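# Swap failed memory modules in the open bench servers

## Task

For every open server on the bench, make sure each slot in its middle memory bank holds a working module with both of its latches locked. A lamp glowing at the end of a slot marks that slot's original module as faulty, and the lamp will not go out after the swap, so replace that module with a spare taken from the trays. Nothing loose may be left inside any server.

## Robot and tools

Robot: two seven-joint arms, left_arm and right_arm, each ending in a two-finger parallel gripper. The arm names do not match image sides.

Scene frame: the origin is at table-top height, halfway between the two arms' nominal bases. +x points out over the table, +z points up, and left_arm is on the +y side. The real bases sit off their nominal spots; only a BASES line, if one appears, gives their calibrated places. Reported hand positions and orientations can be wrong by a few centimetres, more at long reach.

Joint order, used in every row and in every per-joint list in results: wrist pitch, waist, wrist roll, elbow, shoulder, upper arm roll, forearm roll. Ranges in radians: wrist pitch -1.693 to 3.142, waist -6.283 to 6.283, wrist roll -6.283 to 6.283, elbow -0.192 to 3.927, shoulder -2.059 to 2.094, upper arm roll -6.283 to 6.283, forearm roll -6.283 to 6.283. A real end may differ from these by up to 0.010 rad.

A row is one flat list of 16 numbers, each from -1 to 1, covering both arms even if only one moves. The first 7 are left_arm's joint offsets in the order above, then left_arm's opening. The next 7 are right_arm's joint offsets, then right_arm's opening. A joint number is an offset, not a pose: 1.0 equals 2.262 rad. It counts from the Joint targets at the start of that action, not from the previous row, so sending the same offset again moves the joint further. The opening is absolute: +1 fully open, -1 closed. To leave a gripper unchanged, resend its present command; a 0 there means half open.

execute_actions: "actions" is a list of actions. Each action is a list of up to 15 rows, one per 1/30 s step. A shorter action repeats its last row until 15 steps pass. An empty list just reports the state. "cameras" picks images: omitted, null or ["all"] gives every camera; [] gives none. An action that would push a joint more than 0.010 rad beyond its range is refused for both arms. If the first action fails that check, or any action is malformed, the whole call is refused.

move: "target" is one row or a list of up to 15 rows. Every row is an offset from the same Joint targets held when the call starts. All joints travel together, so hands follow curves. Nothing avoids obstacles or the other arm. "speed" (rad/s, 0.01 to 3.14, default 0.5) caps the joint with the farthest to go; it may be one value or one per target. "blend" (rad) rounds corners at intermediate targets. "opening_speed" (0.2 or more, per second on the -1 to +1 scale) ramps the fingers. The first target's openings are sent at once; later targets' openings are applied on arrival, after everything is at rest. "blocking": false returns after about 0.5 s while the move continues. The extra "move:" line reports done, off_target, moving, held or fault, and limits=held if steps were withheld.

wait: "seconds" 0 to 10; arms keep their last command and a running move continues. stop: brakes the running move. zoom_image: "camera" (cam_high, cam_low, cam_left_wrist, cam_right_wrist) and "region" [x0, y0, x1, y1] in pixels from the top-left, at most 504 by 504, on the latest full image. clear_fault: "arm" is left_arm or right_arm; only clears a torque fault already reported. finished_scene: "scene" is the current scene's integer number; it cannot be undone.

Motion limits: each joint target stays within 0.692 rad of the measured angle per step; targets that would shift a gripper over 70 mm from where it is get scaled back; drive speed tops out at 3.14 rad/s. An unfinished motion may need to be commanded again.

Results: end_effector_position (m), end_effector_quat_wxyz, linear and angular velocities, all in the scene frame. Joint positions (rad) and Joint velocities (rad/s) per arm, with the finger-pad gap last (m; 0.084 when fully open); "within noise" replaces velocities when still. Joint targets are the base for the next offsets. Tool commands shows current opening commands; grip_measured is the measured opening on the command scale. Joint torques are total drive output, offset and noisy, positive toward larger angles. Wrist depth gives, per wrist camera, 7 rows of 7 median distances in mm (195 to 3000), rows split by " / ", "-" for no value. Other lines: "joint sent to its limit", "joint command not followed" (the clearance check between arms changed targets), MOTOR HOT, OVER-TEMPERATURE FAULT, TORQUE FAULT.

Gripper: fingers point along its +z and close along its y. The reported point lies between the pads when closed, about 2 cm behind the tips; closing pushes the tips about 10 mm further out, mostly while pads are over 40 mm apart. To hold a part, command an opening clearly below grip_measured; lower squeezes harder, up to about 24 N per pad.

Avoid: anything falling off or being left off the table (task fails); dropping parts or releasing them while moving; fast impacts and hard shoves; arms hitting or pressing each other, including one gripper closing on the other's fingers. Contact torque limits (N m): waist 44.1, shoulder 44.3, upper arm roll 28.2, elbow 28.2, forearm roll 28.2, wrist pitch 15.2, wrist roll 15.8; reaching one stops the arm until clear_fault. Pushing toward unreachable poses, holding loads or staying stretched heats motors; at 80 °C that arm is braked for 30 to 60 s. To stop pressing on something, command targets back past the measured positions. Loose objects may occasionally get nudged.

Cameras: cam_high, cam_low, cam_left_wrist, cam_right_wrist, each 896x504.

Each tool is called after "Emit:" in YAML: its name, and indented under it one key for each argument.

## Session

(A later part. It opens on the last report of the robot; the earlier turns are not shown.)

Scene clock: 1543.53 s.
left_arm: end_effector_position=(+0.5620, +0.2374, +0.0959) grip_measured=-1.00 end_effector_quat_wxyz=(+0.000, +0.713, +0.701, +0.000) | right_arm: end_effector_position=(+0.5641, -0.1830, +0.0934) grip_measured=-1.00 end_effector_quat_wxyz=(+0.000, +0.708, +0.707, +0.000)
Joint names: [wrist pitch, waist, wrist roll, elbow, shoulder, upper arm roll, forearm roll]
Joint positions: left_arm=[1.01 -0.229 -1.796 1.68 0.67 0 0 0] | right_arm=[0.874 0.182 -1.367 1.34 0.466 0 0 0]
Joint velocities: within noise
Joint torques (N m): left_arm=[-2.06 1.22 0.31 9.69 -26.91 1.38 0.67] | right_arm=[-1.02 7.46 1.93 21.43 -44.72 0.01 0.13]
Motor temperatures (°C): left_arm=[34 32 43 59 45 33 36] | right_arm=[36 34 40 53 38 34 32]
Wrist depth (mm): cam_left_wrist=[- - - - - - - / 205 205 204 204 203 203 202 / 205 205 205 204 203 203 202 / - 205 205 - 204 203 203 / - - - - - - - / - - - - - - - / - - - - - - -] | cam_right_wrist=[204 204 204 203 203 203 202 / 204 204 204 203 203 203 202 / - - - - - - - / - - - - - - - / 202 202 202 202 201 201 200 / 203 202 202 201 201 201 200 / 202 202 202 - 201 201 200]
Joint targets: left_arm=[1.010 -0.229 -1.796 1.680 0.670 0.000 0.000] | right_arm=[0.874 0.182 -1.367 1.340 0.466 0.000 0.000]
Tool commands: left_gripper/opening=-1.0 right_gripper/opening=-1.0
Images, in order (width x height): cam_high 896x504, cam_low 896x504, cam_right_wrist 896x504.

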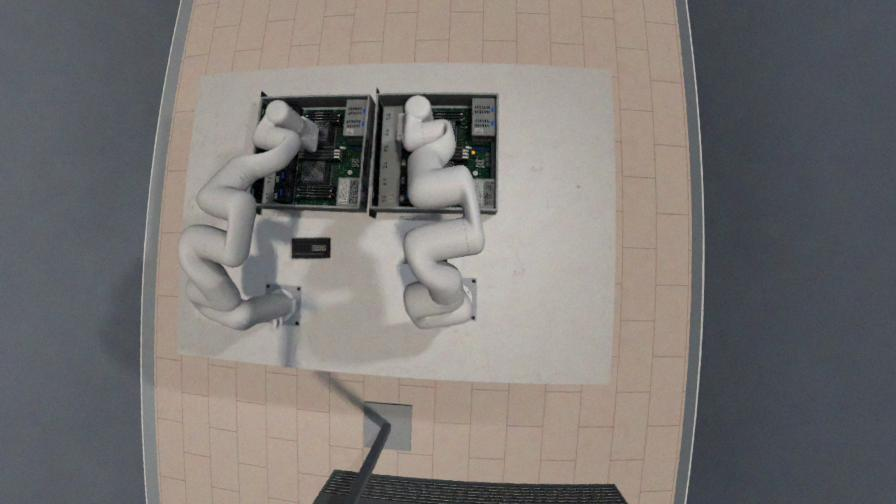

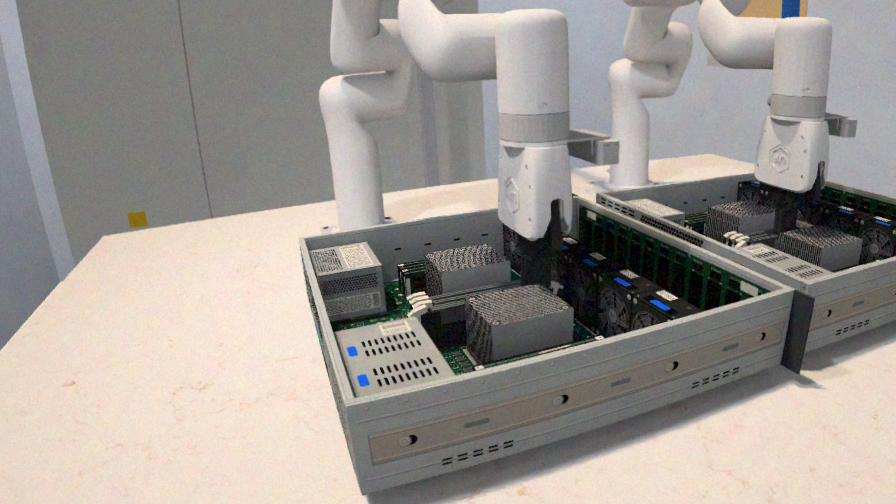

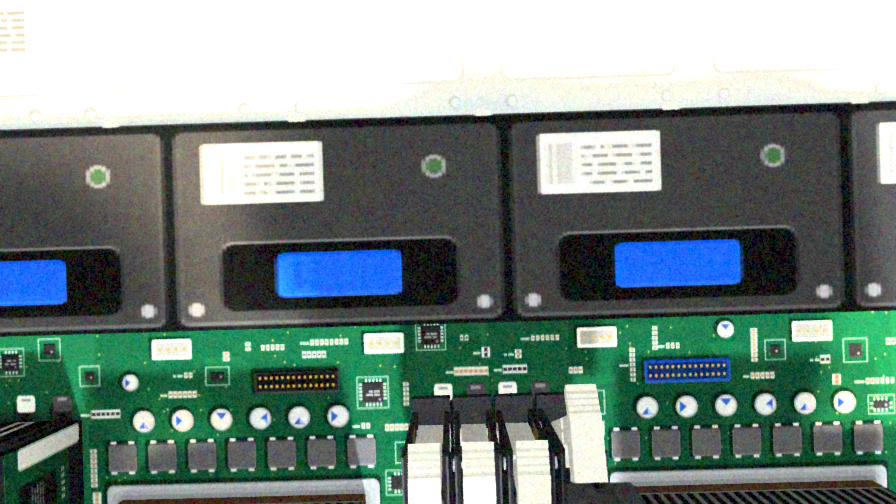

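Emit:
move:
  target: [0, 0, 0, 0, 0, 0, 0, -1, 0.001316, 0.001535, 0.001535, 0.001122, -0.000195, 0, 0, -1]
  speed: 0.03
  cameras: []

Emit:
move:
  target: [-0.002976, 0, 0, -0.001068, 0.001911, 0, 0, -1, 0.001316, 0.001535, 0.001535, 0.001122, -0.000195, 0, 0, -1]
  speed: 0.03
  cameras: ["cam_right_wrist"]

Scene clock: 1564.70 s.
left_arm: end_effector_position=(+0.5620, +0.2374, +0.0959) grip_measured=-1.00 end_effector_quat_wxyz=(+0.000, +0.713, +0.701, +0.000) | right_arm: end_effector_position=(+0.5641, -0.1810, +0.0944) grip_measured=-1.00 end_effector_quat_wxyz=(+0.000, +0.708, +0.707, +0.000)
Joint names: [wrist pitch, waist, wrist roll, elbow, shoulder, upper arm roll, forearm roll]
Joint positions: left_arm=[1.01 -0.229 -1.796 1.68 0.67 0 0 0] | right_arm=[0.877 0.186 -1.363 1.342 0.465 0 0 0]
Joint velocities: within noise
Joint torques (N m): left_arm=[-1.74 0.96 0.26 10.14 -27.55 1.58 0.62] | right_arm=[-0.45 8.15 1.88 22.24 -44.76 1.26 0.37]
Motor temperatures (°C): left_arm=[34 32 43 59 45 33 36] | right_arm=[36 34 40 52 38 34 32]
Wrist depth (mm): cam_left_wrist=[- - - - - - - / 205 205 205 204 203 203 202 / 206 205 205 204 203 203 202 / - 205 205 - 203 203 202 / - - - - - - - / - - - - - - - / - - - - - - -] | cam_right_wrist=[206 205 205 204 204 203 203 / 205 205 205 204 204 204 203 / - - - - - - - / - - - - - - - / - 203 203 202 202 201 201 / 204 203 203 202 202 202 201 / 203 203 203 - 202 202 201]
Joint targets: left_arm=[1.010 -0.229 -1.796 1.680 0.670 0.000 0.000] | right_arm=[0.877 0.186 -1.363 1.342 0.465 0.000 0.000]
move: done
No camera images: "cameras" was empty.

Scene clock: 1565.40 s.
left_arm: end_effector_position=(+0.5622, +0.2374, +0.0931) grip_measured=-1.00 end_effector_quat_wxyz=(+0.000, +0.713, +0.701, +0.000) | right_arm: end_effector_position=(+0.5640, -0.1790, +0.0954) grip_measured=-1.00 end_effector_quat_wxyz=(+0.000, +0.708, +0.707, +0.000)
Joint names: [wrist pitch, waist, wrist roll, elbow, shoulder, upper arm roll, forearm roll]
Joint positions: left_arm=[1.003 -0.229 -1.796 1.678 0.674 0 0 0] | right_arm=[0.88 0.189 -1.36 1.345 0.465 0 0 0]
Joint velocities: within noise
Joint torques (N m): left_arm=[-2.17 1.02 0.28 3.66 -12.5 1.43 0.54] | right_arm=[-0.47 7.75 2.07 21.67 -43.49 1.44 0.34]
Motor temperatures (°C): left_arm=[34 32 43 59 45 33 36] | right_arm=[36 34 40 52 38 34 32]
Wrist depth (mm): cam_left_wrist=[- - - - - - - / 203 203 202 202 202 201 200 / 203 203 202 202 201 201 200 / - 203 203 - 201 201 201 / - - - - - - - / - - - - - - - / - - - - - - -] | cam_right_wrist=[206 206 206 205 205 204 204 / 206 206 206 205 205 205 204 / - - - - - - - / - - - - - - - / - 204 204 203 203 203 202 / 205 204 204 203 203 203 202 / 204 204 204 - 203 203 203]
Joint targets: left_arm=[1.003 -0.229 -1.796 1.678 0.675 0.000 0.000] | right_arm=[0.880 0.189 -1.360 1.345 0.465 0.000 0.000]
move: done
Images, in order (width x height): cam_right_wrist 896x504.

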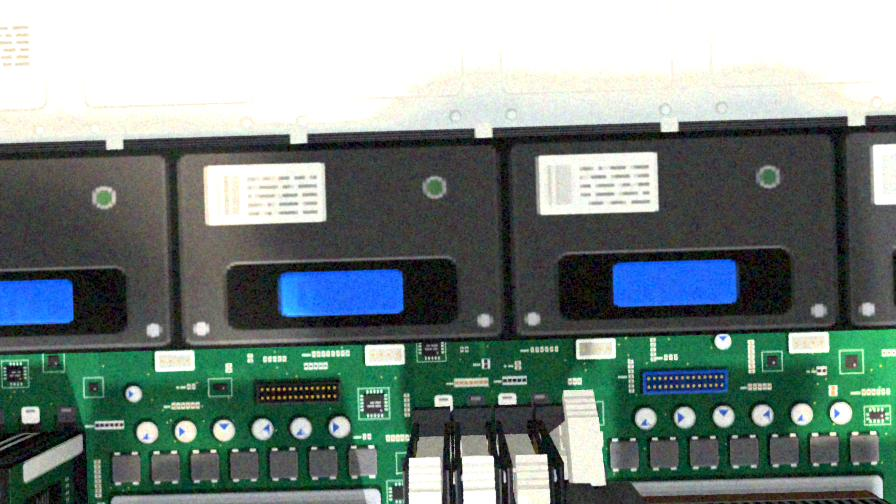

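Emit:
move:
  target: [-0.000992, 0, 0, -0.000356, 0.000637, 0, 0, -1, 0.001316, 0.001535, 0.001535, 0.001122, -0.000195, 0, 0, -1]
  speed: 0.03
  cameras: []

Emit:
move:
  target: [-0.000992, 0, 0, -0.000356, 0.000637, 0, 0, -1, 0, 0, 0, 0, 0, 0, 0, -1]
  speed: 0.03
  cameras: ["cam_right_wrist", "cam_low"]

Scene clock: 1581.37 s.
left_arm: end_effector_position=(+0.5621, +0.2374, +0.0917) grip_measured=-1.00 end_effector_quat_wxyz=(+0.000, +0.713, +0.701, +0.000) | right_arm: end_effector_position=(+0.5640, -0.1770, +0.0964) grip_measured=-1.00 end_effector_quat_wxyz=(+0.000, +0.708, +0.707, +0.000)
Joint names: [wrist pitch, waist, wrist roll, elbow, shoulder, upper arm roll, forearm roll]
Joint positions: left_arm=[1.001 -0.229 -1.796 1.677 0.676 0 0 0] | right_arm=[0.883 0.193 -1.356 1.347 0.464 0 0 0]
Joint velocities: within noise
Joint torques (N m): left_arm=[-2.06 0.73 0.12 0.76 -4.72 1.49 0.52] | right_arm=[-0.33 8.1 1.93 21.69 -43.14 2.53 0.31]
Motor temperatures (°C): left_arm=[34 32 43 54 44 33 36] | right_arm=[36 34 40 52 38 34 32]
Wrist depth (mm): cam_left_wrist=[- - - - - - - / 202 202 201 201 201 200 199 / 202 202 201 201 200 200 200 / - 202 202 - 201 200 200 / - - - - - - - / - - - - - - - / - - - - - - -] | cam_right_wrist=[207 207 207 206 206 206 205 / 207 207 207 206 206 206 205 / - 207 - - - - - / - - - - - - - / - - - 204 204 204 203 / 206 205 205 205 204 204 203 / 205 205 205 - 204 204 204]
Joint targets: left_arm=[1.001 -0.229 -1.796 1.677 0.676 0.000 0.000] | right_arm=[0.883 0.193 -1.356 1.348 0.464 0.000 0.000]
move: done
No camera images: "cameras" was empty.

Scene clock: 1582.07 s.
left_arm: end_effector_position=(+0.5623, +0.2374, +0.0911) grip_measured=-1.00 end_effector_quat_wxyz=(+0.000, +0.713, +0.701, +0.000) | right_arm: end_effector_position=(+0.5640, -0.1770, +0.0964) grip_measured=-1.00 end_effector_quat_wxyz=(+0.000, +0.708, +0.707, +0.000)
Joint names: [wrist pitch, waist, wrist roll, elbow, shoulder, upper arm roll, forearm roll]
Joint positions: left_arm=[0.999 -0.229 -1.796 1.676 0.677 0 0 0] | right_arm=[0.883 0.193 -1.356 1.348 0.464 0 0 0]
Joint velocities: within noise
Joint torques (N m): left_arm=[-1.8 0.68 0.18 -1.41 -0.59 1.54 0.41] | right_arm=[-0.58 7.98 1.92 21.28 -43.3 2.75 0.35]
Motor temperatures (°C): left_arm=[34 32 43 54 44 33 36] | right_arm=[36 34 40 52 38 34 32]
Wrist depth (mm): cam_left_wrist=[- - - - - - - / 201 201 201 201 200 199 199 / 202 202 201 200 200 200 199 / - 202 201 - 200 200 200 / - - - - - - - / - - - - - - - / - - - - - - -] | cam_right_wrist=[207 207 207 206 206 206 205 / 208 207 207 206 206 206 205 / - 207 207 - - - - / - - - - - - - / - - - 205 204 204 204 / 206 206 205 205 204 204 203 / 206 206 205 - 204 204 203]
Joint targets: left_arm=[0.999 -0.229 -1.796 1.676 0.678 0.000 0.000] | right_arm=[0.883 0.193 -1.356 1.348 0.464 0.000 0.000]
move: done
Images, in order (width x height): cam_low 896x504, cam_right_wrist 896x504.

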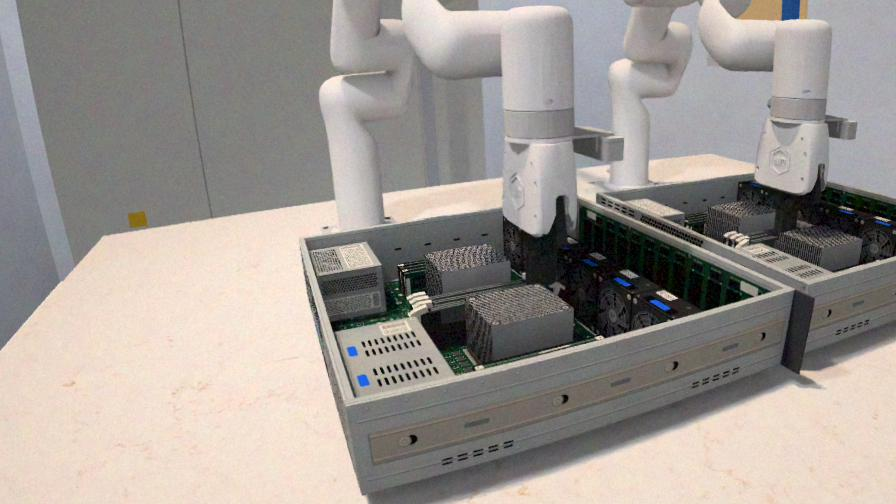

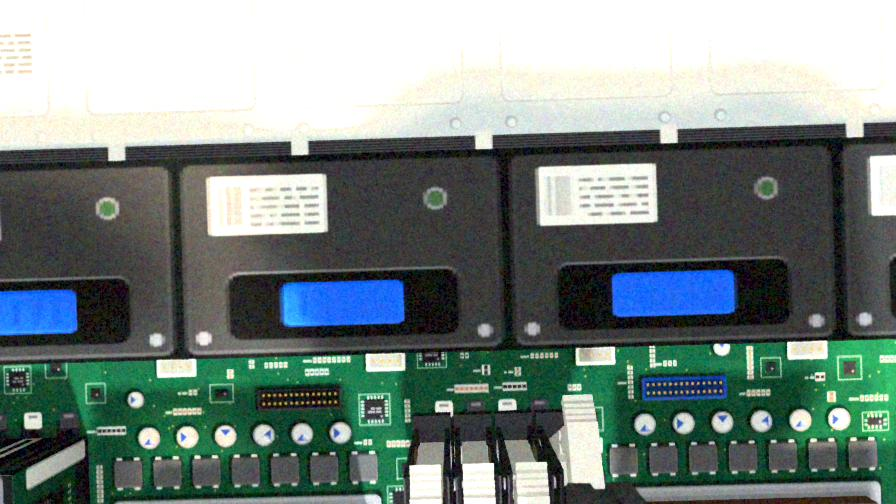

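Emit:
move:
  target: [-0.000992, 0, 0, -0.000356, 0.000637, 0, 0, -1, 0, -0.001535, -0.001535, 0, 0, 0, 0, -1]
  speed: 0.03
  cameras: ["cam_left_wrist"]

Emit:
move:
  target: [0, 0, 0, 0, 0, 0, 0, -1, 0.0557, 0, 0, 0.0174, -0.0382, 0, 0, -1]
  speed: 0.4
  cameras: ["cam_right_wrist"]

Scene clock: 1637.23 s.
left_arm: end_effector_position=(+0.5622, +0.2374, +0.0897) grip_measured=-1.00 end_effector_quat_wxyz=(+0.000, +0.713, +0.701, +0.000) | right_arm: end_effector_position=(+0.5644, -0.1788, +0.0964) grip_measured=-1.00 end_effector_quat_wxyz=(+0.000, +0.708, +0.707, +0.000)
Joint names: [wrist pitch, waist, wrist roll, elbow, shoulder, upper arm roll, forearm roll]
Joint positions: left_arm=[0.996 -0.229 -1.796 1.675 0.679 0 0 0] | right_arm=[0.883 0.19 -1.36 1.348 0.464 0 0 0]
Joint velocities: within noise
Joint torques (N m): left_arm=[-0.65 0.11 0.14 2.04 -6.17 1.52 0.61] | right_arm=[-0.99 -4.71 -2.2 20.13 -42.52 3.97 0.3]
Motor temperatures (°C): left_arm=[34 32 43 50 41 33 36] | right_arm=[36 34 40 52 38 35 32]
Wrist depth (mm): cam_left_wrist=[- - - - - - - / 200 200 199 199 198 198 198 / 200 200 199 199 198 198 198 / - 200 199 - 199 198 198 / - - - - - - - / - - - - - - - / - - - - - - -] | cam_right_wrist=[207 207 207 206 206 205 205 / 208 207 207 206 206 206 205 / - - - - - - - / - - - - - - - / - 205 205 204 204 204 203 / 206 205 205 204 204 204 203 / 206 205 205 - 204 204 203]
Joint targets: left_arm=[0.997 -0.229 -1.796 1.676 0.679 0.000 0.000] | right_arm=[0.883 0.189 -1.360 1.348 0.464 0.000 0.000]
move: done
Images, in order (width x height): cam_left_wrist 896x504.

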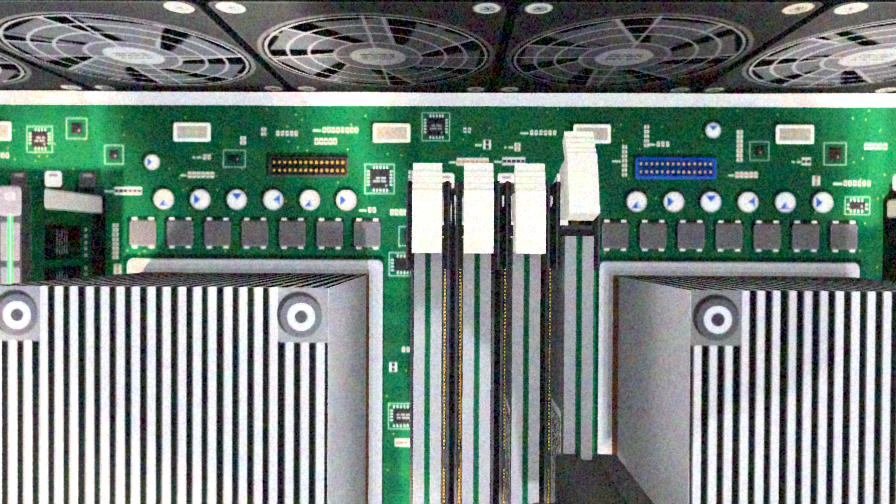

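Scene clock: 1638.17 s.
left_arm: end_effector_position=(+0.5621, +0.2374, +0.0895) grip_measured=-1.00 end_effector_quat_wxyz=(+0.000, +0.713, +0.701, +0.000) | right_arm: end_effector_position=(+0.5604, -0.1797, +0.1514) grip_measured=-1.00 end_effector_quat_wxyz=(+0.000, +0.707, +0.707, +0.000)
Joint names: [wrist pitch, waist, wrist roll, elbow, shoulder, upper arm roll, forearm roll]
Joint positions: left_arm=[0.997 -0.229 -1.796 1.676 0.679 0 0 0] | right_arm=[1.009 0.189 -1.36 1.387 0.378 0 0 0]
Joint velocities: within noise
Joint torques (N m): left_arm=[1.37 0.21 0.13 3.16 -6.86 1.45 0.56] | right_arm=[-0.4 -5 -2.06 23.37 -43.96 3.62 0.41]
Motor temperatures (°C): left_arm=[34 32 43 50 41 33 36] | right_arm=[36 34 40 52 38 35 32]
Wrist depth (mm): cam_left_wrist=[- - - - - - - / 200 200 199 199 198 198 197 / 200 200 199 198 198 198 197 / - 200 199 - 198 198 198 / - - - - - - - / - - - - - - - / - - - - - - -] | cam_right_wrist=[263 262 262 261 261 260 260 / 263 262 262 261 261 260 259 / 263 263 262 261 261 260 259 / - - - - - - - / 261 261 260 259 259 259 258 / 261 260 260 256 259 259 250 / 226 229 247 214 215 234 231]
Joint targets: left_arm=[0.997 -0.229 -1.796 1.676 0.679 0.000 0.000] | right_arm=[1.009 0.189 -1.360 1.387 0.378 0.000 0.000]
move: done
Images, in order (width x height): cam_right_wrist 896x504.

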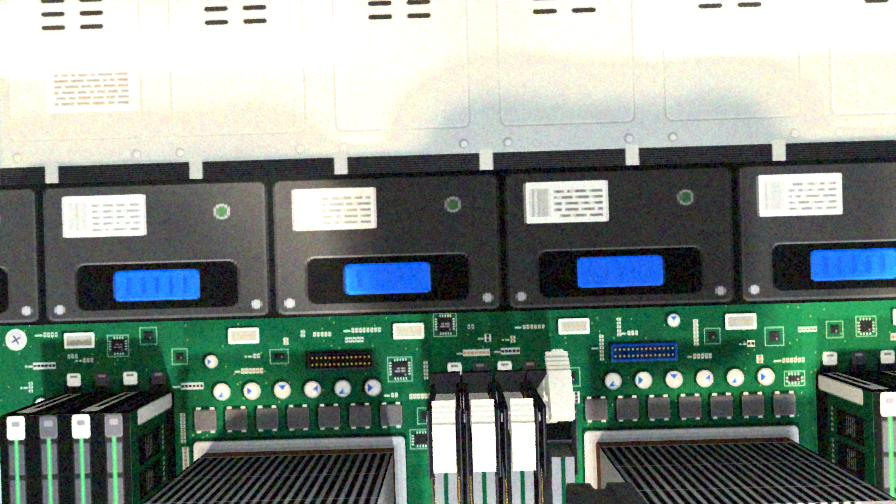

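Emit:
move:
  target: [-0.000992, 0, 0, -0.000356, 0.000637, 0, 0, -1, -0.00788, -0.04853, -0.04176, -0.01973, -0.01185, 0, 0, -1]
  speed: 0.15
  cameras: []

Emit:
move:
  target: [-0.000992, 0, 0, -0.000356, 0.000637, 0, 0, -1, 0, 0, 0, 0, 0, 0, 0, -1]
  speed: 0.03
  cameras: ["cam_left_wrist", "cam_right_wrist"]

Scene clock: 1663.23 s.
left_arm: end_effector_position=(+0.5621, +0.2374, +0.0885) grip_measured=-1.00 end_effector_quat_wxyz=(+0.000, +0.713, +0.701, +0.000) | right_arm: end_effector_position=(+0.5611, -0.2417, +0.1497) grip_measured=-1.00 end_effector_quat_wxyz=(+0.000, +0.713, +0.701, +0.000)
Joint names: [wrist pitch, waist, wrist roll, elbow, shoulder, upper arm roll, forearm roll]
Joint positions: left_arm=[0.994 -0.229 -1.796 1.675 0.68 0 0 0] | right_arm=[0.991 0.08 -1.454 1.342 0.351 0 0 0]
Joint velocities: within noise
Joint torques (N m): left_arm=[-0.68 -0.1 0.07 -0.53 -4.52 1.59 0.38] | right_arm=[-2.52 -5.23 -2.12 18.69 -43.16 -0.95 0.47]
Motor temperatures (°C): left_arm=[34 32 43 50 41 33 36] | right_arm=[36 34 40 53 38 34 32]
Wrist depth (mm): cam_left_wrist=[- - - - - - - / 199 198 198 198 197 197 196 / 199 199 198 198 197 197 196 / - 199 198 - 198 197 197 / - - - - - - - / - - - - - - - / - - - - - - -] | cam_right_wrist=[- - - - - - - / 205 212 222 227 238 252 229 / 259 259 259 258 257 257 257 / 224 259 258 205 257 257 252 / 224 234 259 213 212 - - / 224 - - 227 213 - - / 224 - - 213 212 - -]
Joint targets: left_arm=[0.994 -0.229 -1.796 1.675 0.681 0.000 0.000] | right_arm=[0.991 0.080 -1.454 1.342 0.351 0.000 0.000]
move: done
No camera images: "cameras" was empty.

Scene clock: 1663.93 s.
left_arm: end_effector_position=(+0.5623, +0.2373, +0.0879) grip_measured=-1.00 end_effector_quat_wxyz=(+0.000, +0.713, +0.701, +0.000) | right_arm: end_effector_position=(+0.5611, -0.2418, +0.1497) grip_measured=-1.00 end_effector_quat_wxyz=(+0.000, +0.713, +0.701, +0.000)
Joint names: [wrist pitch, waist, wrist roll, elbow, shoulder, upper arm roll, forearm roll]
Joint positions: left_arm=[0.992 -0.229 -1.796 1.674 0.681 0 0 0] | right_arm=[0.991 0.08 -1.454 1.342 0.351 0 0 0]
Joint velocities: within noise
Joint torques (N m): left_arm=[-0.65 -0.22 -0.02 -2.3 -0.61 1.5 0.41] | right_arm=[-2.44 -5.16 -2.15 18.89 -42.92 -3.06 0.43]
Motor temperatures (°C): left_arm=[34 32 43 50 41 33 36] | right_arm=[36 34 40 53 38 34 32]
Wrist depth (mm): cam_left_wrist=[- - - - - - - / 198 198 198 197 197 197 196 / 198 198 198 197 197 197 196 / - 199 198 - 197 197 197 / - - - - - - - / - - - - - - - / - - - - - - -] | cam_right_wrist=[- - - - - - - / 206 213 222 227 238 253 230 / 260 259 258 258 258 257 257 / 224 259 259 205 257 257 252 / 224 252 258 212 212 - - / 224 - - 228 213 - - / 224 - - 213 213 - -]
Joint targets: left_arm=[0.992 -0.229 -1.796 1.674 0.682 0.000 0.000] | right_arm=[0.991 0.080 -1.454 1.342 0.351 0.000 0.000]
move: done
Images, in order (width x height): cam_left_wrist 896x504, cam_right_wrist 896x504.

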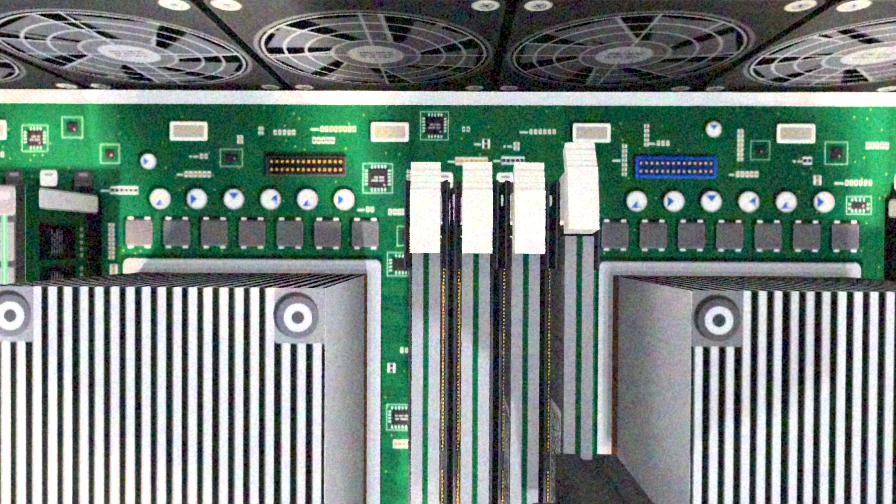

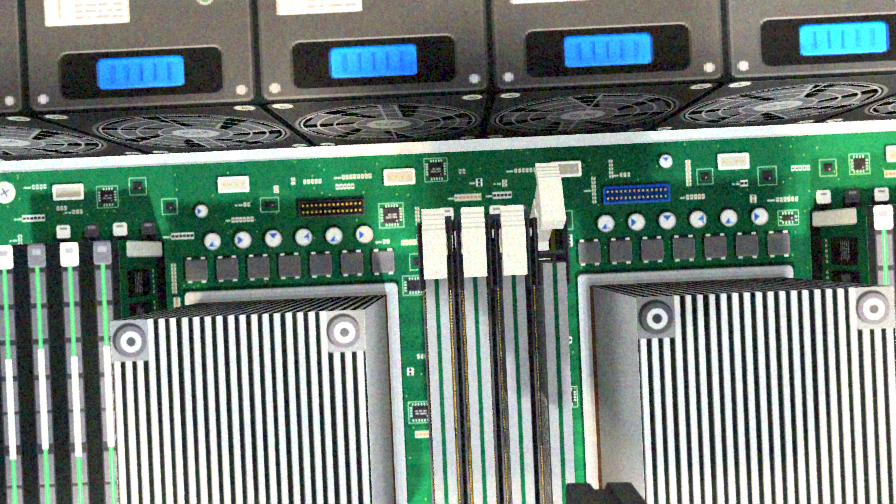

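Emit:
zoom_image:
  camera: "cam_right_wrist"
  region: [400, 150, 660, 504]

Emit:
move:
  target: [-0.000992, 0, 0, -0.000356, 0.000637, 0, 0, -1, 0, 0, 0, 0, 0, 0, 0, -1]
  speed: 0.03
  cameras: []

Emit:
move:
  target: [-0.000992, 0, 0, -0.000356, 0.000637, 0, 0, -1, 0, 0, 0, 0, 0, 0, 0, -1]
  speed: 0.03
  cameras: ["cam_left_wrist"]

Scaled by 1.424.

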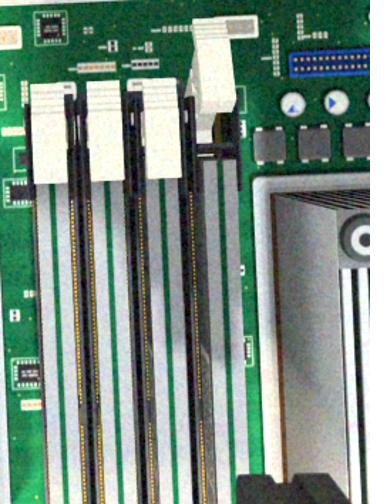

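Scene clock: 1673.57 s.
left_arm: end_effector_position=(+0.5623, +0.2374, +0.0868) grip_measured=-1.00 end_effector_quat_wxyz=(+0.000, +0.713, +0.701, +0.000) | right_arm: end_effector_position=(+0.5611, -0.2418, +0.1497) grip_measured=-1.00 end_effector_quat_wxyz=(+0.000, +0.713, +0.701, +0.000)
Joint names: [wrist pitch, waist, wrist roll, elbow, shoulder, upper arm roll, forearm roll]
Joint positions: left_arm=[0.99 -0.229 -1.796 1.673 0.683 0 0 0] | right_arm=[0.991 0.08 -1.454 1.342 0.351 0 0 0]
Joint velocities: within noise
Joint torques (N m): left_arm=[-0.88 -0.19 0 -1.22 -2.98 0.43 0.24] | right_arm=[-2.03 -4.82 -1.92 20.06 -42.5 -3.72 0.26]
Motor temperatures (°C): left_arm=[34 32 43 50 41 33 36] | right_arm=[36 34 40 52 38 35 32]
Wrist depth (mm): cam_left_wrist=[- - - - - - - / 197 197 197 196 196 195 197 / 197 197 197 196 196 196 195 / - 197 197 - 196 196 196 / - - - - - - - / - - - - - - - / - - - - - - -] | cam_right_wrist=[- - - - - - - / 206 213 222 228 238 253 230 / 259 259 259 258 258 257 257 / 224 259 258 205 258 257 252 / 224 252 258 213 213 - - / 224 - - 228 212 - - / 224 - - 213 213 - -]
Joint targets: left_arm=[0.990 -0.229 -1.796 1.673 0.683 0.000 0.000] | right_arm=[0.991 0.080 -1.454 1.342 0.351 0.000 0.000]
move: done
No camera images: "cameras" was empty.

Scene clock: 1674.27 s.
left_arm: end_effector_position=(+0.5623, +0.2374, +0.0858) grip_measured=-1.00 end_effector_quat_wxyz=(+0.000, +0.713, +0.701, +0.000) | right_arm: end_effector_position=(+0.5611, -0.2418, +0.1497) grip_measured=-1.00 end_effector_quat_wxyz=(+0.000, +0.713, +0.701, +0.000)
Joint names: [wrist pitch, waist, wrist roll, elbow, shoulder, upper arm roll, forearm roll]
Joint positions: left_arm=[0.988 -0.229 -1.796 1.672 0.684 0 0 0] | right_arm=[0.991 0.08 -1.454 1.342 0.351 0 0 0]
Joint velocities: within noise
Joint torques (N m): left_arm=[-1.51 -0.5 -0.1 -2.03 -0.56 0.58 0.44] | right_arm=[-2.02 -4.75 -1.92 20.44 -42.52 -3.75 0.35]
Motor temperatures (°C): left_arm=[34 32 43 50 41 33 36] | right_arm=[36 34 40 52 38 35 32]
Wrist depth (mm): cam_left_wrist=[- - - - - - - / 196 196 196 195 197 196 196 / 196 196 196 195 - - - / - 196 196 - 195 - - / - - - - - - - / - - - - - - - / - - - - - - -] | cam_right_wrist=[- - - - - - - / 206 213 222 228 238 253 230 / 259 259 259 258 257 256 257 / 224 258 258 205 257 257 252 / 224 252 259 212 212 - - / 224 - - 228 213 - - / 224 - - 213 213 - -]
Joint targets: left_arm=[0.988 -0.229 -1.796 1.672 0.685 0.000 0.000] | right_arm=[0.991 0.080 -1.454 1.342 0.351 0.000 0.000]
move: done
Images, in order (width x height): cam_left_wrist 896x504.

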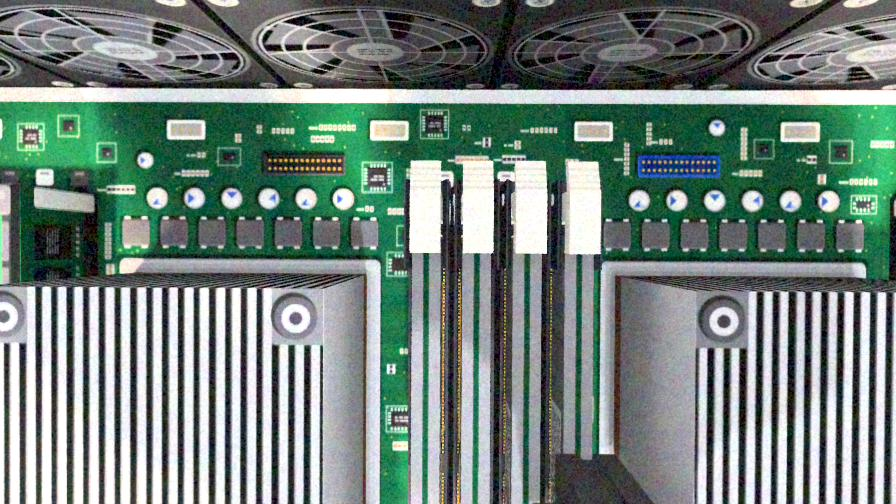

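Emit:
zoom_image:
  camera: "cam_right_wrist"
  region: [480, 240, 640, 372]

Emit:
zoom_image:
  camera: "cam_right_wrist"
  region: [480, 372, 640, 504]

Emit:
move:
  target:
    - [0.04297, 0, 0, 0.0195, -0.02392, 0, 0, -1, 0, 0, 0, 0, 0, 0, 0, -1]
    - [0.17169, -0.04722, -0.05513, 0.1403, -0.03138, 0, 0, -1, 0, 0, 0, 0, 0, 0, 0, -1]
  speed: [0.2, 0.6]
  blend: 0.03
  cameras: ["cam_left_wrist", "cam_low"]

This scene's latest camera images include none from cam_right_wrist. They are from: cam_left_wrist. cam_right_wrist's image comes with the result of a call that names it in "cameras".

This scene's latest camera images include none from cam_right_wrist. They are from: cam_left_wrist. cam_right_wrist's image comes with the result of a call that names it in "cameras".

Scene clock: 1727.67 s.
left_arm: end_effector_position=(+0.5502, +0.1702, +0.2344) grip_measured=-1.00 end_effector_quat_wxyz=(+0.000, +0.707, +0.707, +0.000) | right_arm: end_effector_position=(+0.5611, -0.2418, +0.1497) grip_measured=-1.00 end_effector_quat_wxyz=(+0.000, +0.713, +0.701, +0.000)
Joint names: [wrist pitch, waist, wrist roll, elbow, shoulder, upper arm roll, forearm roll]
Joint positions: left_arm=[1.376 -0.335 -1.921 1.99 0.614 0 0 0] | right_arm=[0.991 0.08 -1.454 1.342 0.351 0 0 0]
Joint velocities: within noise
Joint torques (N m): left_arm=[-0.26 -4.02 -1.53 12.99 -34.41 -0.44 0.34] | right_arm=[-1.6 -4.11 -1.73 21.37 -41.87 -3.58 0.26]
Motor temperatures (°C): left_arm=[34 32 43 50 41 33 36] | right_arm=[36 34 40 53 38 35 32]
Wrist depth (mm): cam_left_wrist=[294 343 341 321 340 313 334 / 295 308 341 297 340 339 338 / 297 309 278 312 296 275 305 / 298 309 278 312 297 276 305 / 299 310 343 343 341 305 306 / 300 345 344 343 342 341 341 / 281 280 331 343 342 277 276] | cam_right_wrist=[- - - - - - - / 206 213 222 228 239 253 230 / 259 259 258 258 257 257 256 / 224 259 259 205 257 257 253 / 224 251 258 213 213 - - / 224 - - 228 212 - - / 224 - - 213 212 - -]
Joint targets: left_arm=[1.376 -0.335 -1.921 1.990 0.614 0.000 0.000] | right_arm=[0.991 0.080 -1.454 1.342 0.351 0.000 0.000]
move: done
Images, in order (width x height): cam_low 896x504, cam_left_wrist 896x504.

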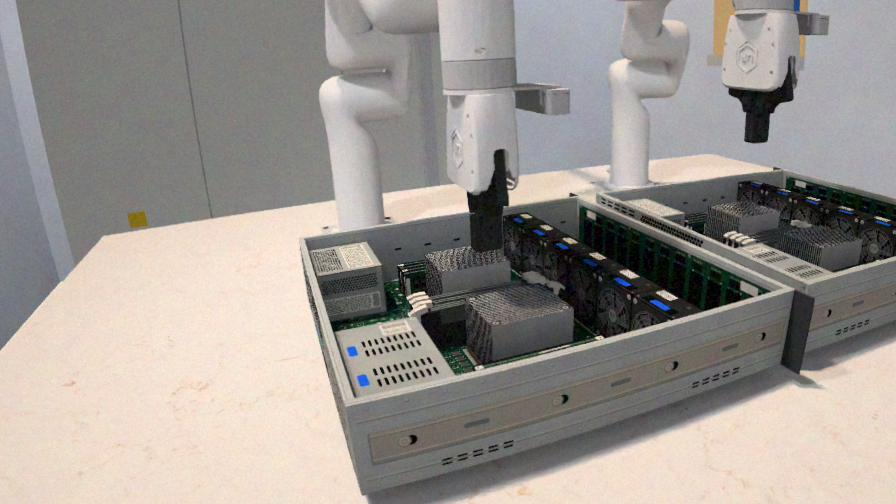

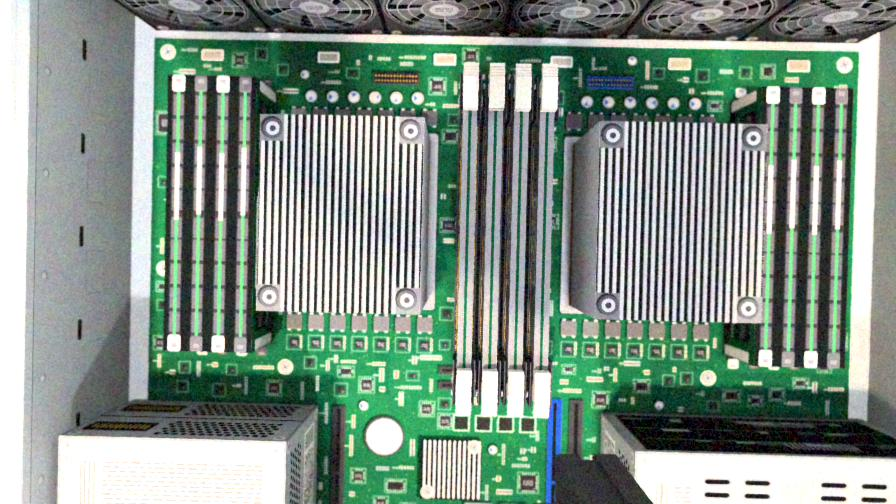

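Emit:
zoom_image:
  camera: "cam_left_wrist"
  region: [430, 40, 590, 140]

Emit:
zoom_image:
  camera: "cam_left_wrist"
  region: [420, 350, 580, 450]

Emit:
execute_actions:
  actions: []
  cameras: ["cam_right_wrist"]

Emit:
zoom_image:
  camera: "cam_right_wrist"
  region: [480, 240, 640, 372]

Emit:
zoom_image:
  camera: "cam_right_wrist"
  region: [480, 372, 640, 504]

Scaled by 3.150.

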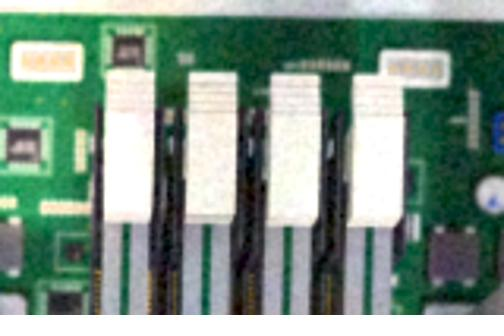

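Scaled by 3.150.

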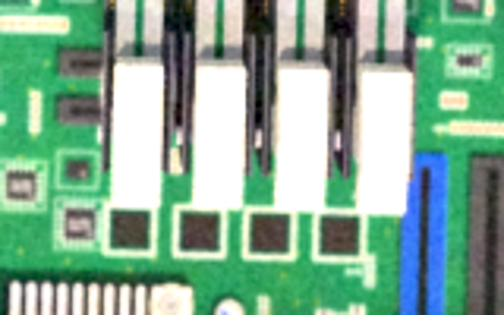

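Scene clock: 1739.00 s.
left_arm: end_effector_position=(+0.5502, +0.1702, +0.2344) grip_measured=-1.00 end_effector_quat_wxyz=(+0.000, +0.707, +0.707, +0.000) | right_arm: end_effector_position=(+0.5611, -0.2418, +0.1497) grip_measured=-1.00 end_effector_quat_wxyz=(+0.000, +0.713, +0.701, +0.000)
Joint names: [wrist pitch, waist, wrist roll, elbow, shoulder, upper arm roll, forearm roll]
Joint positions: left_arm=[1.376 -0.335 -1.921 1.99 0.614 0 0 0] | right_arm=[0.991 0.08 -1.454 1.342 0.351 0 0 0]
Joint velocities: within noise
Joint torques (N m): left_arm=[-0.32 -3.72 -1.44 12.4 -34.21 -0.24 0.33] | right_arm=[-1.34 -4.22 -1.65 21.27 -41.64 -3.51 0.41]
Motor temperatures (°C): left_arm=[33 32 43 56 43 33 36] | right_arm=[36 34 40 53 38 35 32]
Wrist depth (mm): cam_left_wrist=[294 343 342 321 340 313 334 / 295 309 342 297 340 339 338 / 297 309 278 312 296 276 305 / 298 309 278 312 297 276 305 / 299 310 344 343 341 306 305 / 298 344 345 343 342 341 340 / 281 280 331 344 342 277 276] | cam_right_wrist=[- - - - - - - / 206 212 222 228 239 253 230 / 259 259 259 258 257 257 256 / 224 259 258 205 257 257 252 / 224 252 258 213 213 - - / 224 - - 228 212 - - / 224 - - 213 212 - -]
Joint targets: left_arm=[1.376 -0.335 -1.921 1.990 0.614 0.000 0.000] | right_arm=[0.991 0.080 -1.454 1.342 0.351 0.000 0.000]
Tool commands: left_gripper/opening=-1.0 right_gripper/opening=-1.0
Images, in order (width x height): cam_right_wrist 896x504.

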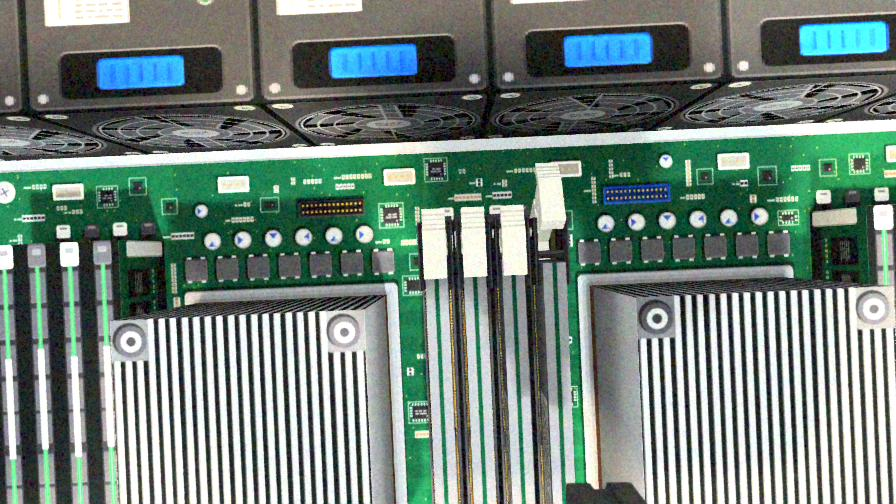

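Scaled by 3.150.

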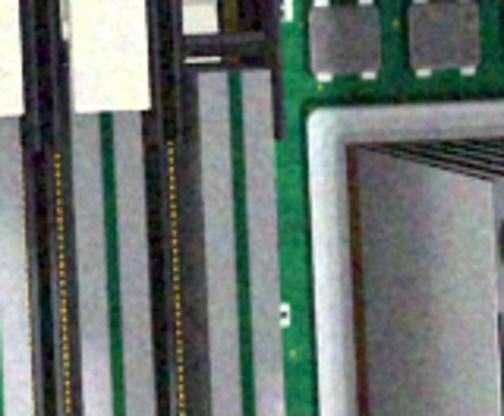

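Scaled by 3.150.

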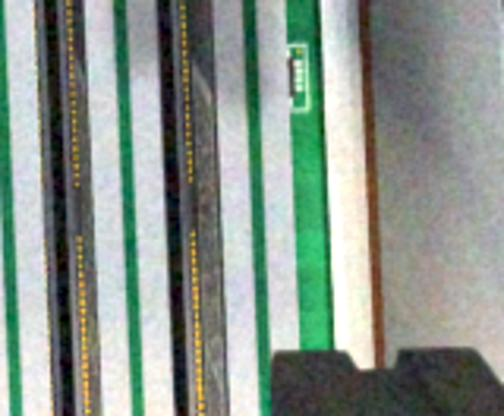

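Emit:
move:
  target: [0, 0, 0, 0, 0, 0, 0, -1, -0.053965, 0, 0, -0.023747, 0.030218, 0, 0, -0.70]
  speed: 0.2
  cameras: ["cam_right_wrist"]

Emit:
zoom_image:
  camera: "cam_right_wrist"
  region: [480, 340, 720, 504]

Scene clock: 1785.60 s.
left_arm: end_effector_position=(+0.5502, +0.1702, +0.2344) grip_measured=-1.00 end_effector_quat_wxyz=(+0.000, +0.707, +0.707, +0.000) | right_arm: end_effector_position=(+0.5609, -0.2418, +0.0998) grip_measured=-0.72 end_effector_quat_wxyz=(+0.000, +0.713, +0.701, +0.000)
Joint names: [wrist pitch, waist, wrist roll, elbow, shoulder, upper arm roll, forearm roll]
Joint positions: left_arm=[1.376 -0.335 -1.921 1.99 0.614 0 0 0] | right_arm=[0.869 0.08 -1.454 1.289 0.42 0 0 0.012]
Joint velocities: within noise
Joint torques (N m): left_arm=[-0.73 -3.56 -1.37 11.63 -33.77 -0.05 0.17] | right_arm=[-2.46 -3.61 -1.57 17.64 -29.37 -3.55 0.5]
Motor temperatures (°C): left_arm=[33 32 43 61 46 33 36] | right_arm=[36 34 40 53 38 35 32]
Wrist depth (mm): cam_left_wrist=[294 343 342 321 340 314 334 / 295 308 342 297 340 339 339 / 297 309 278 311 296 275 305 / 298 309 278 312 297 276 305 / 299 309 344 343 341 306 306 / 298 345 344 343 342 341 341 / 281 280 331 344 342 277 276] | cam_right_wrist=[- - - - - - - / 205 211 210 208 208 209 207 / 209 209 208 208 208 207 207 / 209 209 208 - 207 207 207 / - 209 209 - 208 - - / - - - - - - - / - - - - - - -]
Joint targets: left_arm=[1.376 -0.335 -1.921 1.990 0.614 0.000 0.000] | right_arm=[0.869 0.080 -1.454 1.289 0.420 0.000 0.000]
move: done
Images, in order (width x height): cam_right_wrist 896x504.

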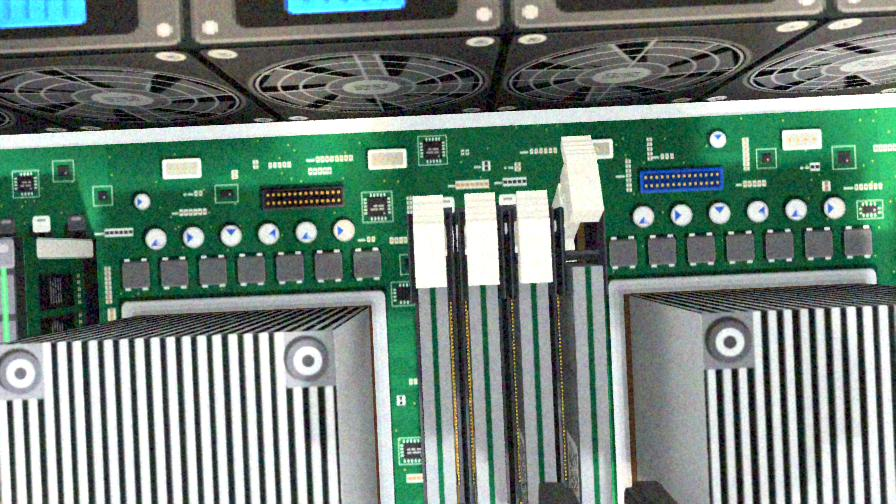

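Scaled by 2.100.

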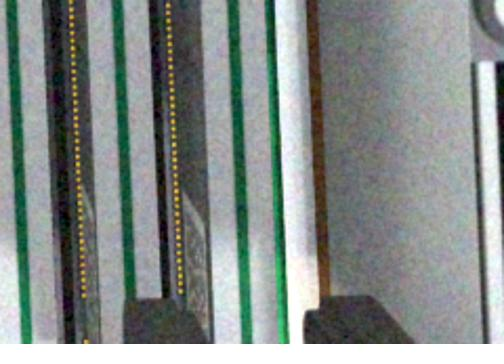

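Emit:
move:
  target: [0, 0, 0, 0, 0, 0, 0, -1, -0.01249, 0, 0, -0.003994, 0.008496, 0, 0, -0.70]
  speed: 0.05
  cameras: ["cam_right_wrist"]

Emit:
zoom_image:
  camera: "cam_right_wrist"
  region: [480, 340, 720, 504]

Scene clock: 1824.63 s.
left_arm: end_effector_position=(+0.5502, +0.1702, +0.2344) grip_measured=-1.00 end_effector_quat_wxyz=(+0.000, +0.707, +0.707, +0.000) | right_arm: end_effector_position=(+0.5610, -0.2418, +0.0879) grip_measured=-0.72 end_effector_quat_wxyz=(+0.000, +0.713, +0.701, +0.000)
Joint names: [wrist pitch, waist, wrist roll, elbow, shoulder, upper arm roll, forearm roll]
Joint positions: left_arm=[1.376 -0.335 -1.921 1.99 0.614 0 0 0] | right_arm=[0.841 0.08 -1.454 1.28 0.439 0 0 0.012]
Joint velocities: within noise
Joint torques (N m): left_arm=[-1 -3.17 -1.26 11.01 -33.28 0.21 0.16] | right_arm=[-2.34 -3.45 -1.39 15.37 -25.79 -3.53 0.49]
Motor temperatures (°C): left_arm=[33 32 43 61 47 33 36] | right_arm=[36 34 39 51 37 35 32]
Wrist depth (mm): cam_left_wrist=[294 343 342 321 340 313 334 / 295 308 342 297 340 339 338 / 297 309 278 312 296 276 305 / 297 309 278 312 297 276 305 / 299 309 343 343 341 306 306 / 298 345 344 343 342 341 341 / 281 280 331 344 343 278 276] | cam_right_wrist=[- - - - - - - / 199 199 196 196 198 197 - / 197 197 196 196 196 195 - / 197 197 197 - - 195 - / - 197 - - - - - / - - - - - - - / - - - - - - -]
Joint targets: left_arm=[1.376 -0.335 -1.921 1.990 0.614 0.000 0.000] | right_arm=[0.841 0.080 -1.454 1.280 0.439 0.000 0.000]
move: done
Images, in order (width x height): cam_right_wrist 896x504.

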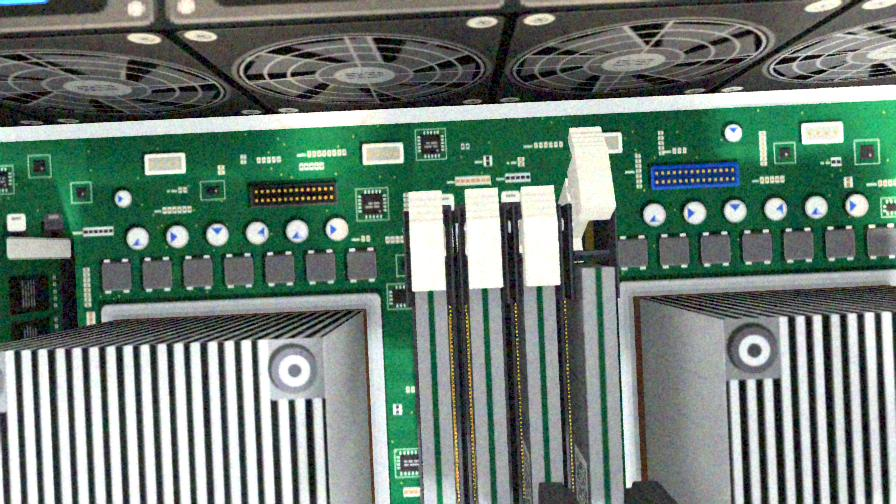

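Scaled by 2.100.

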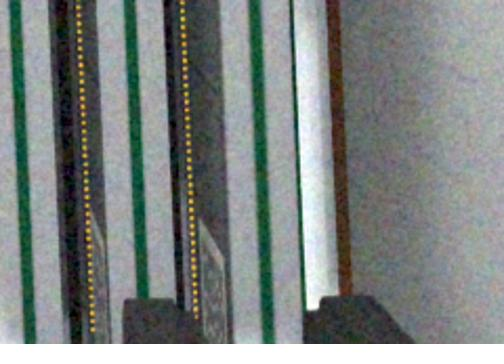

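Emit:
move:
  target: [0, 0, 0, 0, 0, 0, 0, -1, 0, 0, 0, 0, 0, 0, 0, -1]
  opening_speed: 0.25
  cameras: ["cam_right_wrist"]

Scene clock: 1833.13 s.
left_arm: end_effector_position=(+0.5502, +0.1702, +0.2344) grip_measured=-1.00 end_effector_quat_wxyz=(+0.000, +0.707, +0.707, +0.000) | right_arm: end_effector_position=(+0.5611, -0.2418, +0.0878) grip_measured=-0.84 end_effector_quat_wxyz=(+0.000, +0.713, +0.701, +0.000)
Joint names: [wrist pitch, waist, wrist roll, elbow, shoulder, upper arm roll, forearm roll]
Joint positions: left_arm=[1.376 -0.335 -1.921 1.99 0.614 0 0 0] | right_arm=[0.84 0.08 -1.454 1.28 0.439 0 0 0.007]
Joint velocities: within noise
Joint torques (N m): left_arm=[-1.31 -2.76 -1.16 11.07 -32.76 0.43 0.1] | right_arm=[7.55 -2.34 -1.35 1.49 -45.54 0.39 0.46]
Motor temperatures (°C): left_arm=[33 32 43 60 47 33 36] | right_arm=[37 34 39 50 37 35 32]
Wrist depth (mm): cam_left_wrist=[294 343 342 321 340 313 334 / 295 308 342 297 340 339 338 / 297 309 278 312 296 275 305 / 298 309 278 312 296 276 305 / 299 310 343 343 342 305 306 / 298 346 344 344 342 342 340 / 281 280 331 344 342 277 276] | cam_right_wrist=[- - - - - - - / 199 199 196 197 198 196 196 / 197 197 196 196 196 196 196 / 197 197 197 - 196 196 196 / - 197 - - - - - / - - - - - - - / - - - - - - -]
Joint targets: left_arm=[1.376 -0.335 -1.921 1.990 0.614 0.000 0.000] | right_arm=[0.841 0.080 -1.454 1.280 0.439 0.000 0.000]
move: done
Images, in order (width x height): cam_right_wrist 896x504.

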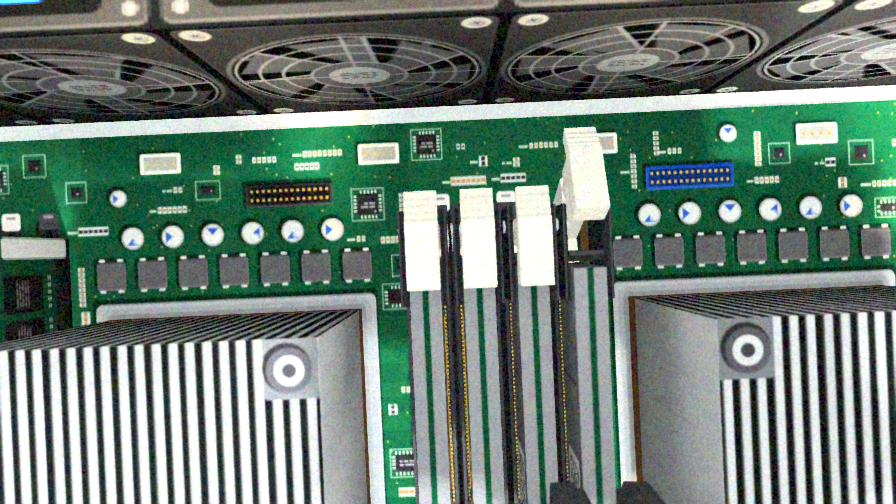

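Emit:
move:
  target: [0, 0, 0, 0, 0, 0, 0, -1, 0.000733, 0, 0, 0.002038, 0.001305, 0, 0, -1]
  speed: 0.02
  cameras: []

Scene clock: 1919.63 s.
left_arm: end_effector_position=(+0.5502, +0.1702, +0.2344) grip_measured=-1.00 end_effector_quat_wxyz=(+0.000, +0.707, +0.707, +0.000) | right_arm: end_effector_position=(+0.5618, -0.2417, +0.0878) grip_measured=-0.84 end_effector_quat_wxyz=(+0.000, +0.713, +0.701, +0.000)
Joint names: [wrist pitch, waist, wrist roll, elbow, shoulder, upper arm roll, forearm roll]
Joint positions: left_arm=[1.376 -0.335 -1.921 1.99 0.614 0 0 0] | right_arm=[0.843 0.08 -1.454 1.284 0.442 0 0 0.007]
Joint velocities: within noise
Joint torques (N m): left_arm=[-1.58 -2.76 -1.11 11.1 -32.39 0.61 0.04] | right_arm=[3.81 0.36 -1.23 10.2 -23.26 5.32 0.61]
Motor temperatures (°C): left_arm=[34 32 43 60 47 33 35] | right_arm=[45 34 39 44 39 35 32]
Wrist depth (mm): cam_left_wrist=[294 343 342 321 340 313 333 / 295 309 342 297 340 339 339 / 297 309 278 312 297 276 305 / 298 309 278 312 296 276 305 / 299 310 344 343 342 305 306 / 298 344 344 343 342 341 341 / 281 280 332 344 343 277 276] | cam_right_wrist=[- - - - - - - / 199 199 197 196 198 196 196 / 197 197 197 196 196 196 195 / 197 197 197 - 196 196 195 / - 197 - - - - - / - - - - - - - / - - - - - - -]
Joint targets: left_arm=[1.376 -0.335 -1.921 1.990 0.614 0.000 0.000] | right_arm=[0.843 0.080 -1.454 1.284 0.442 0.000 0.000]
move: done
No camera images: "cameras" was empty.


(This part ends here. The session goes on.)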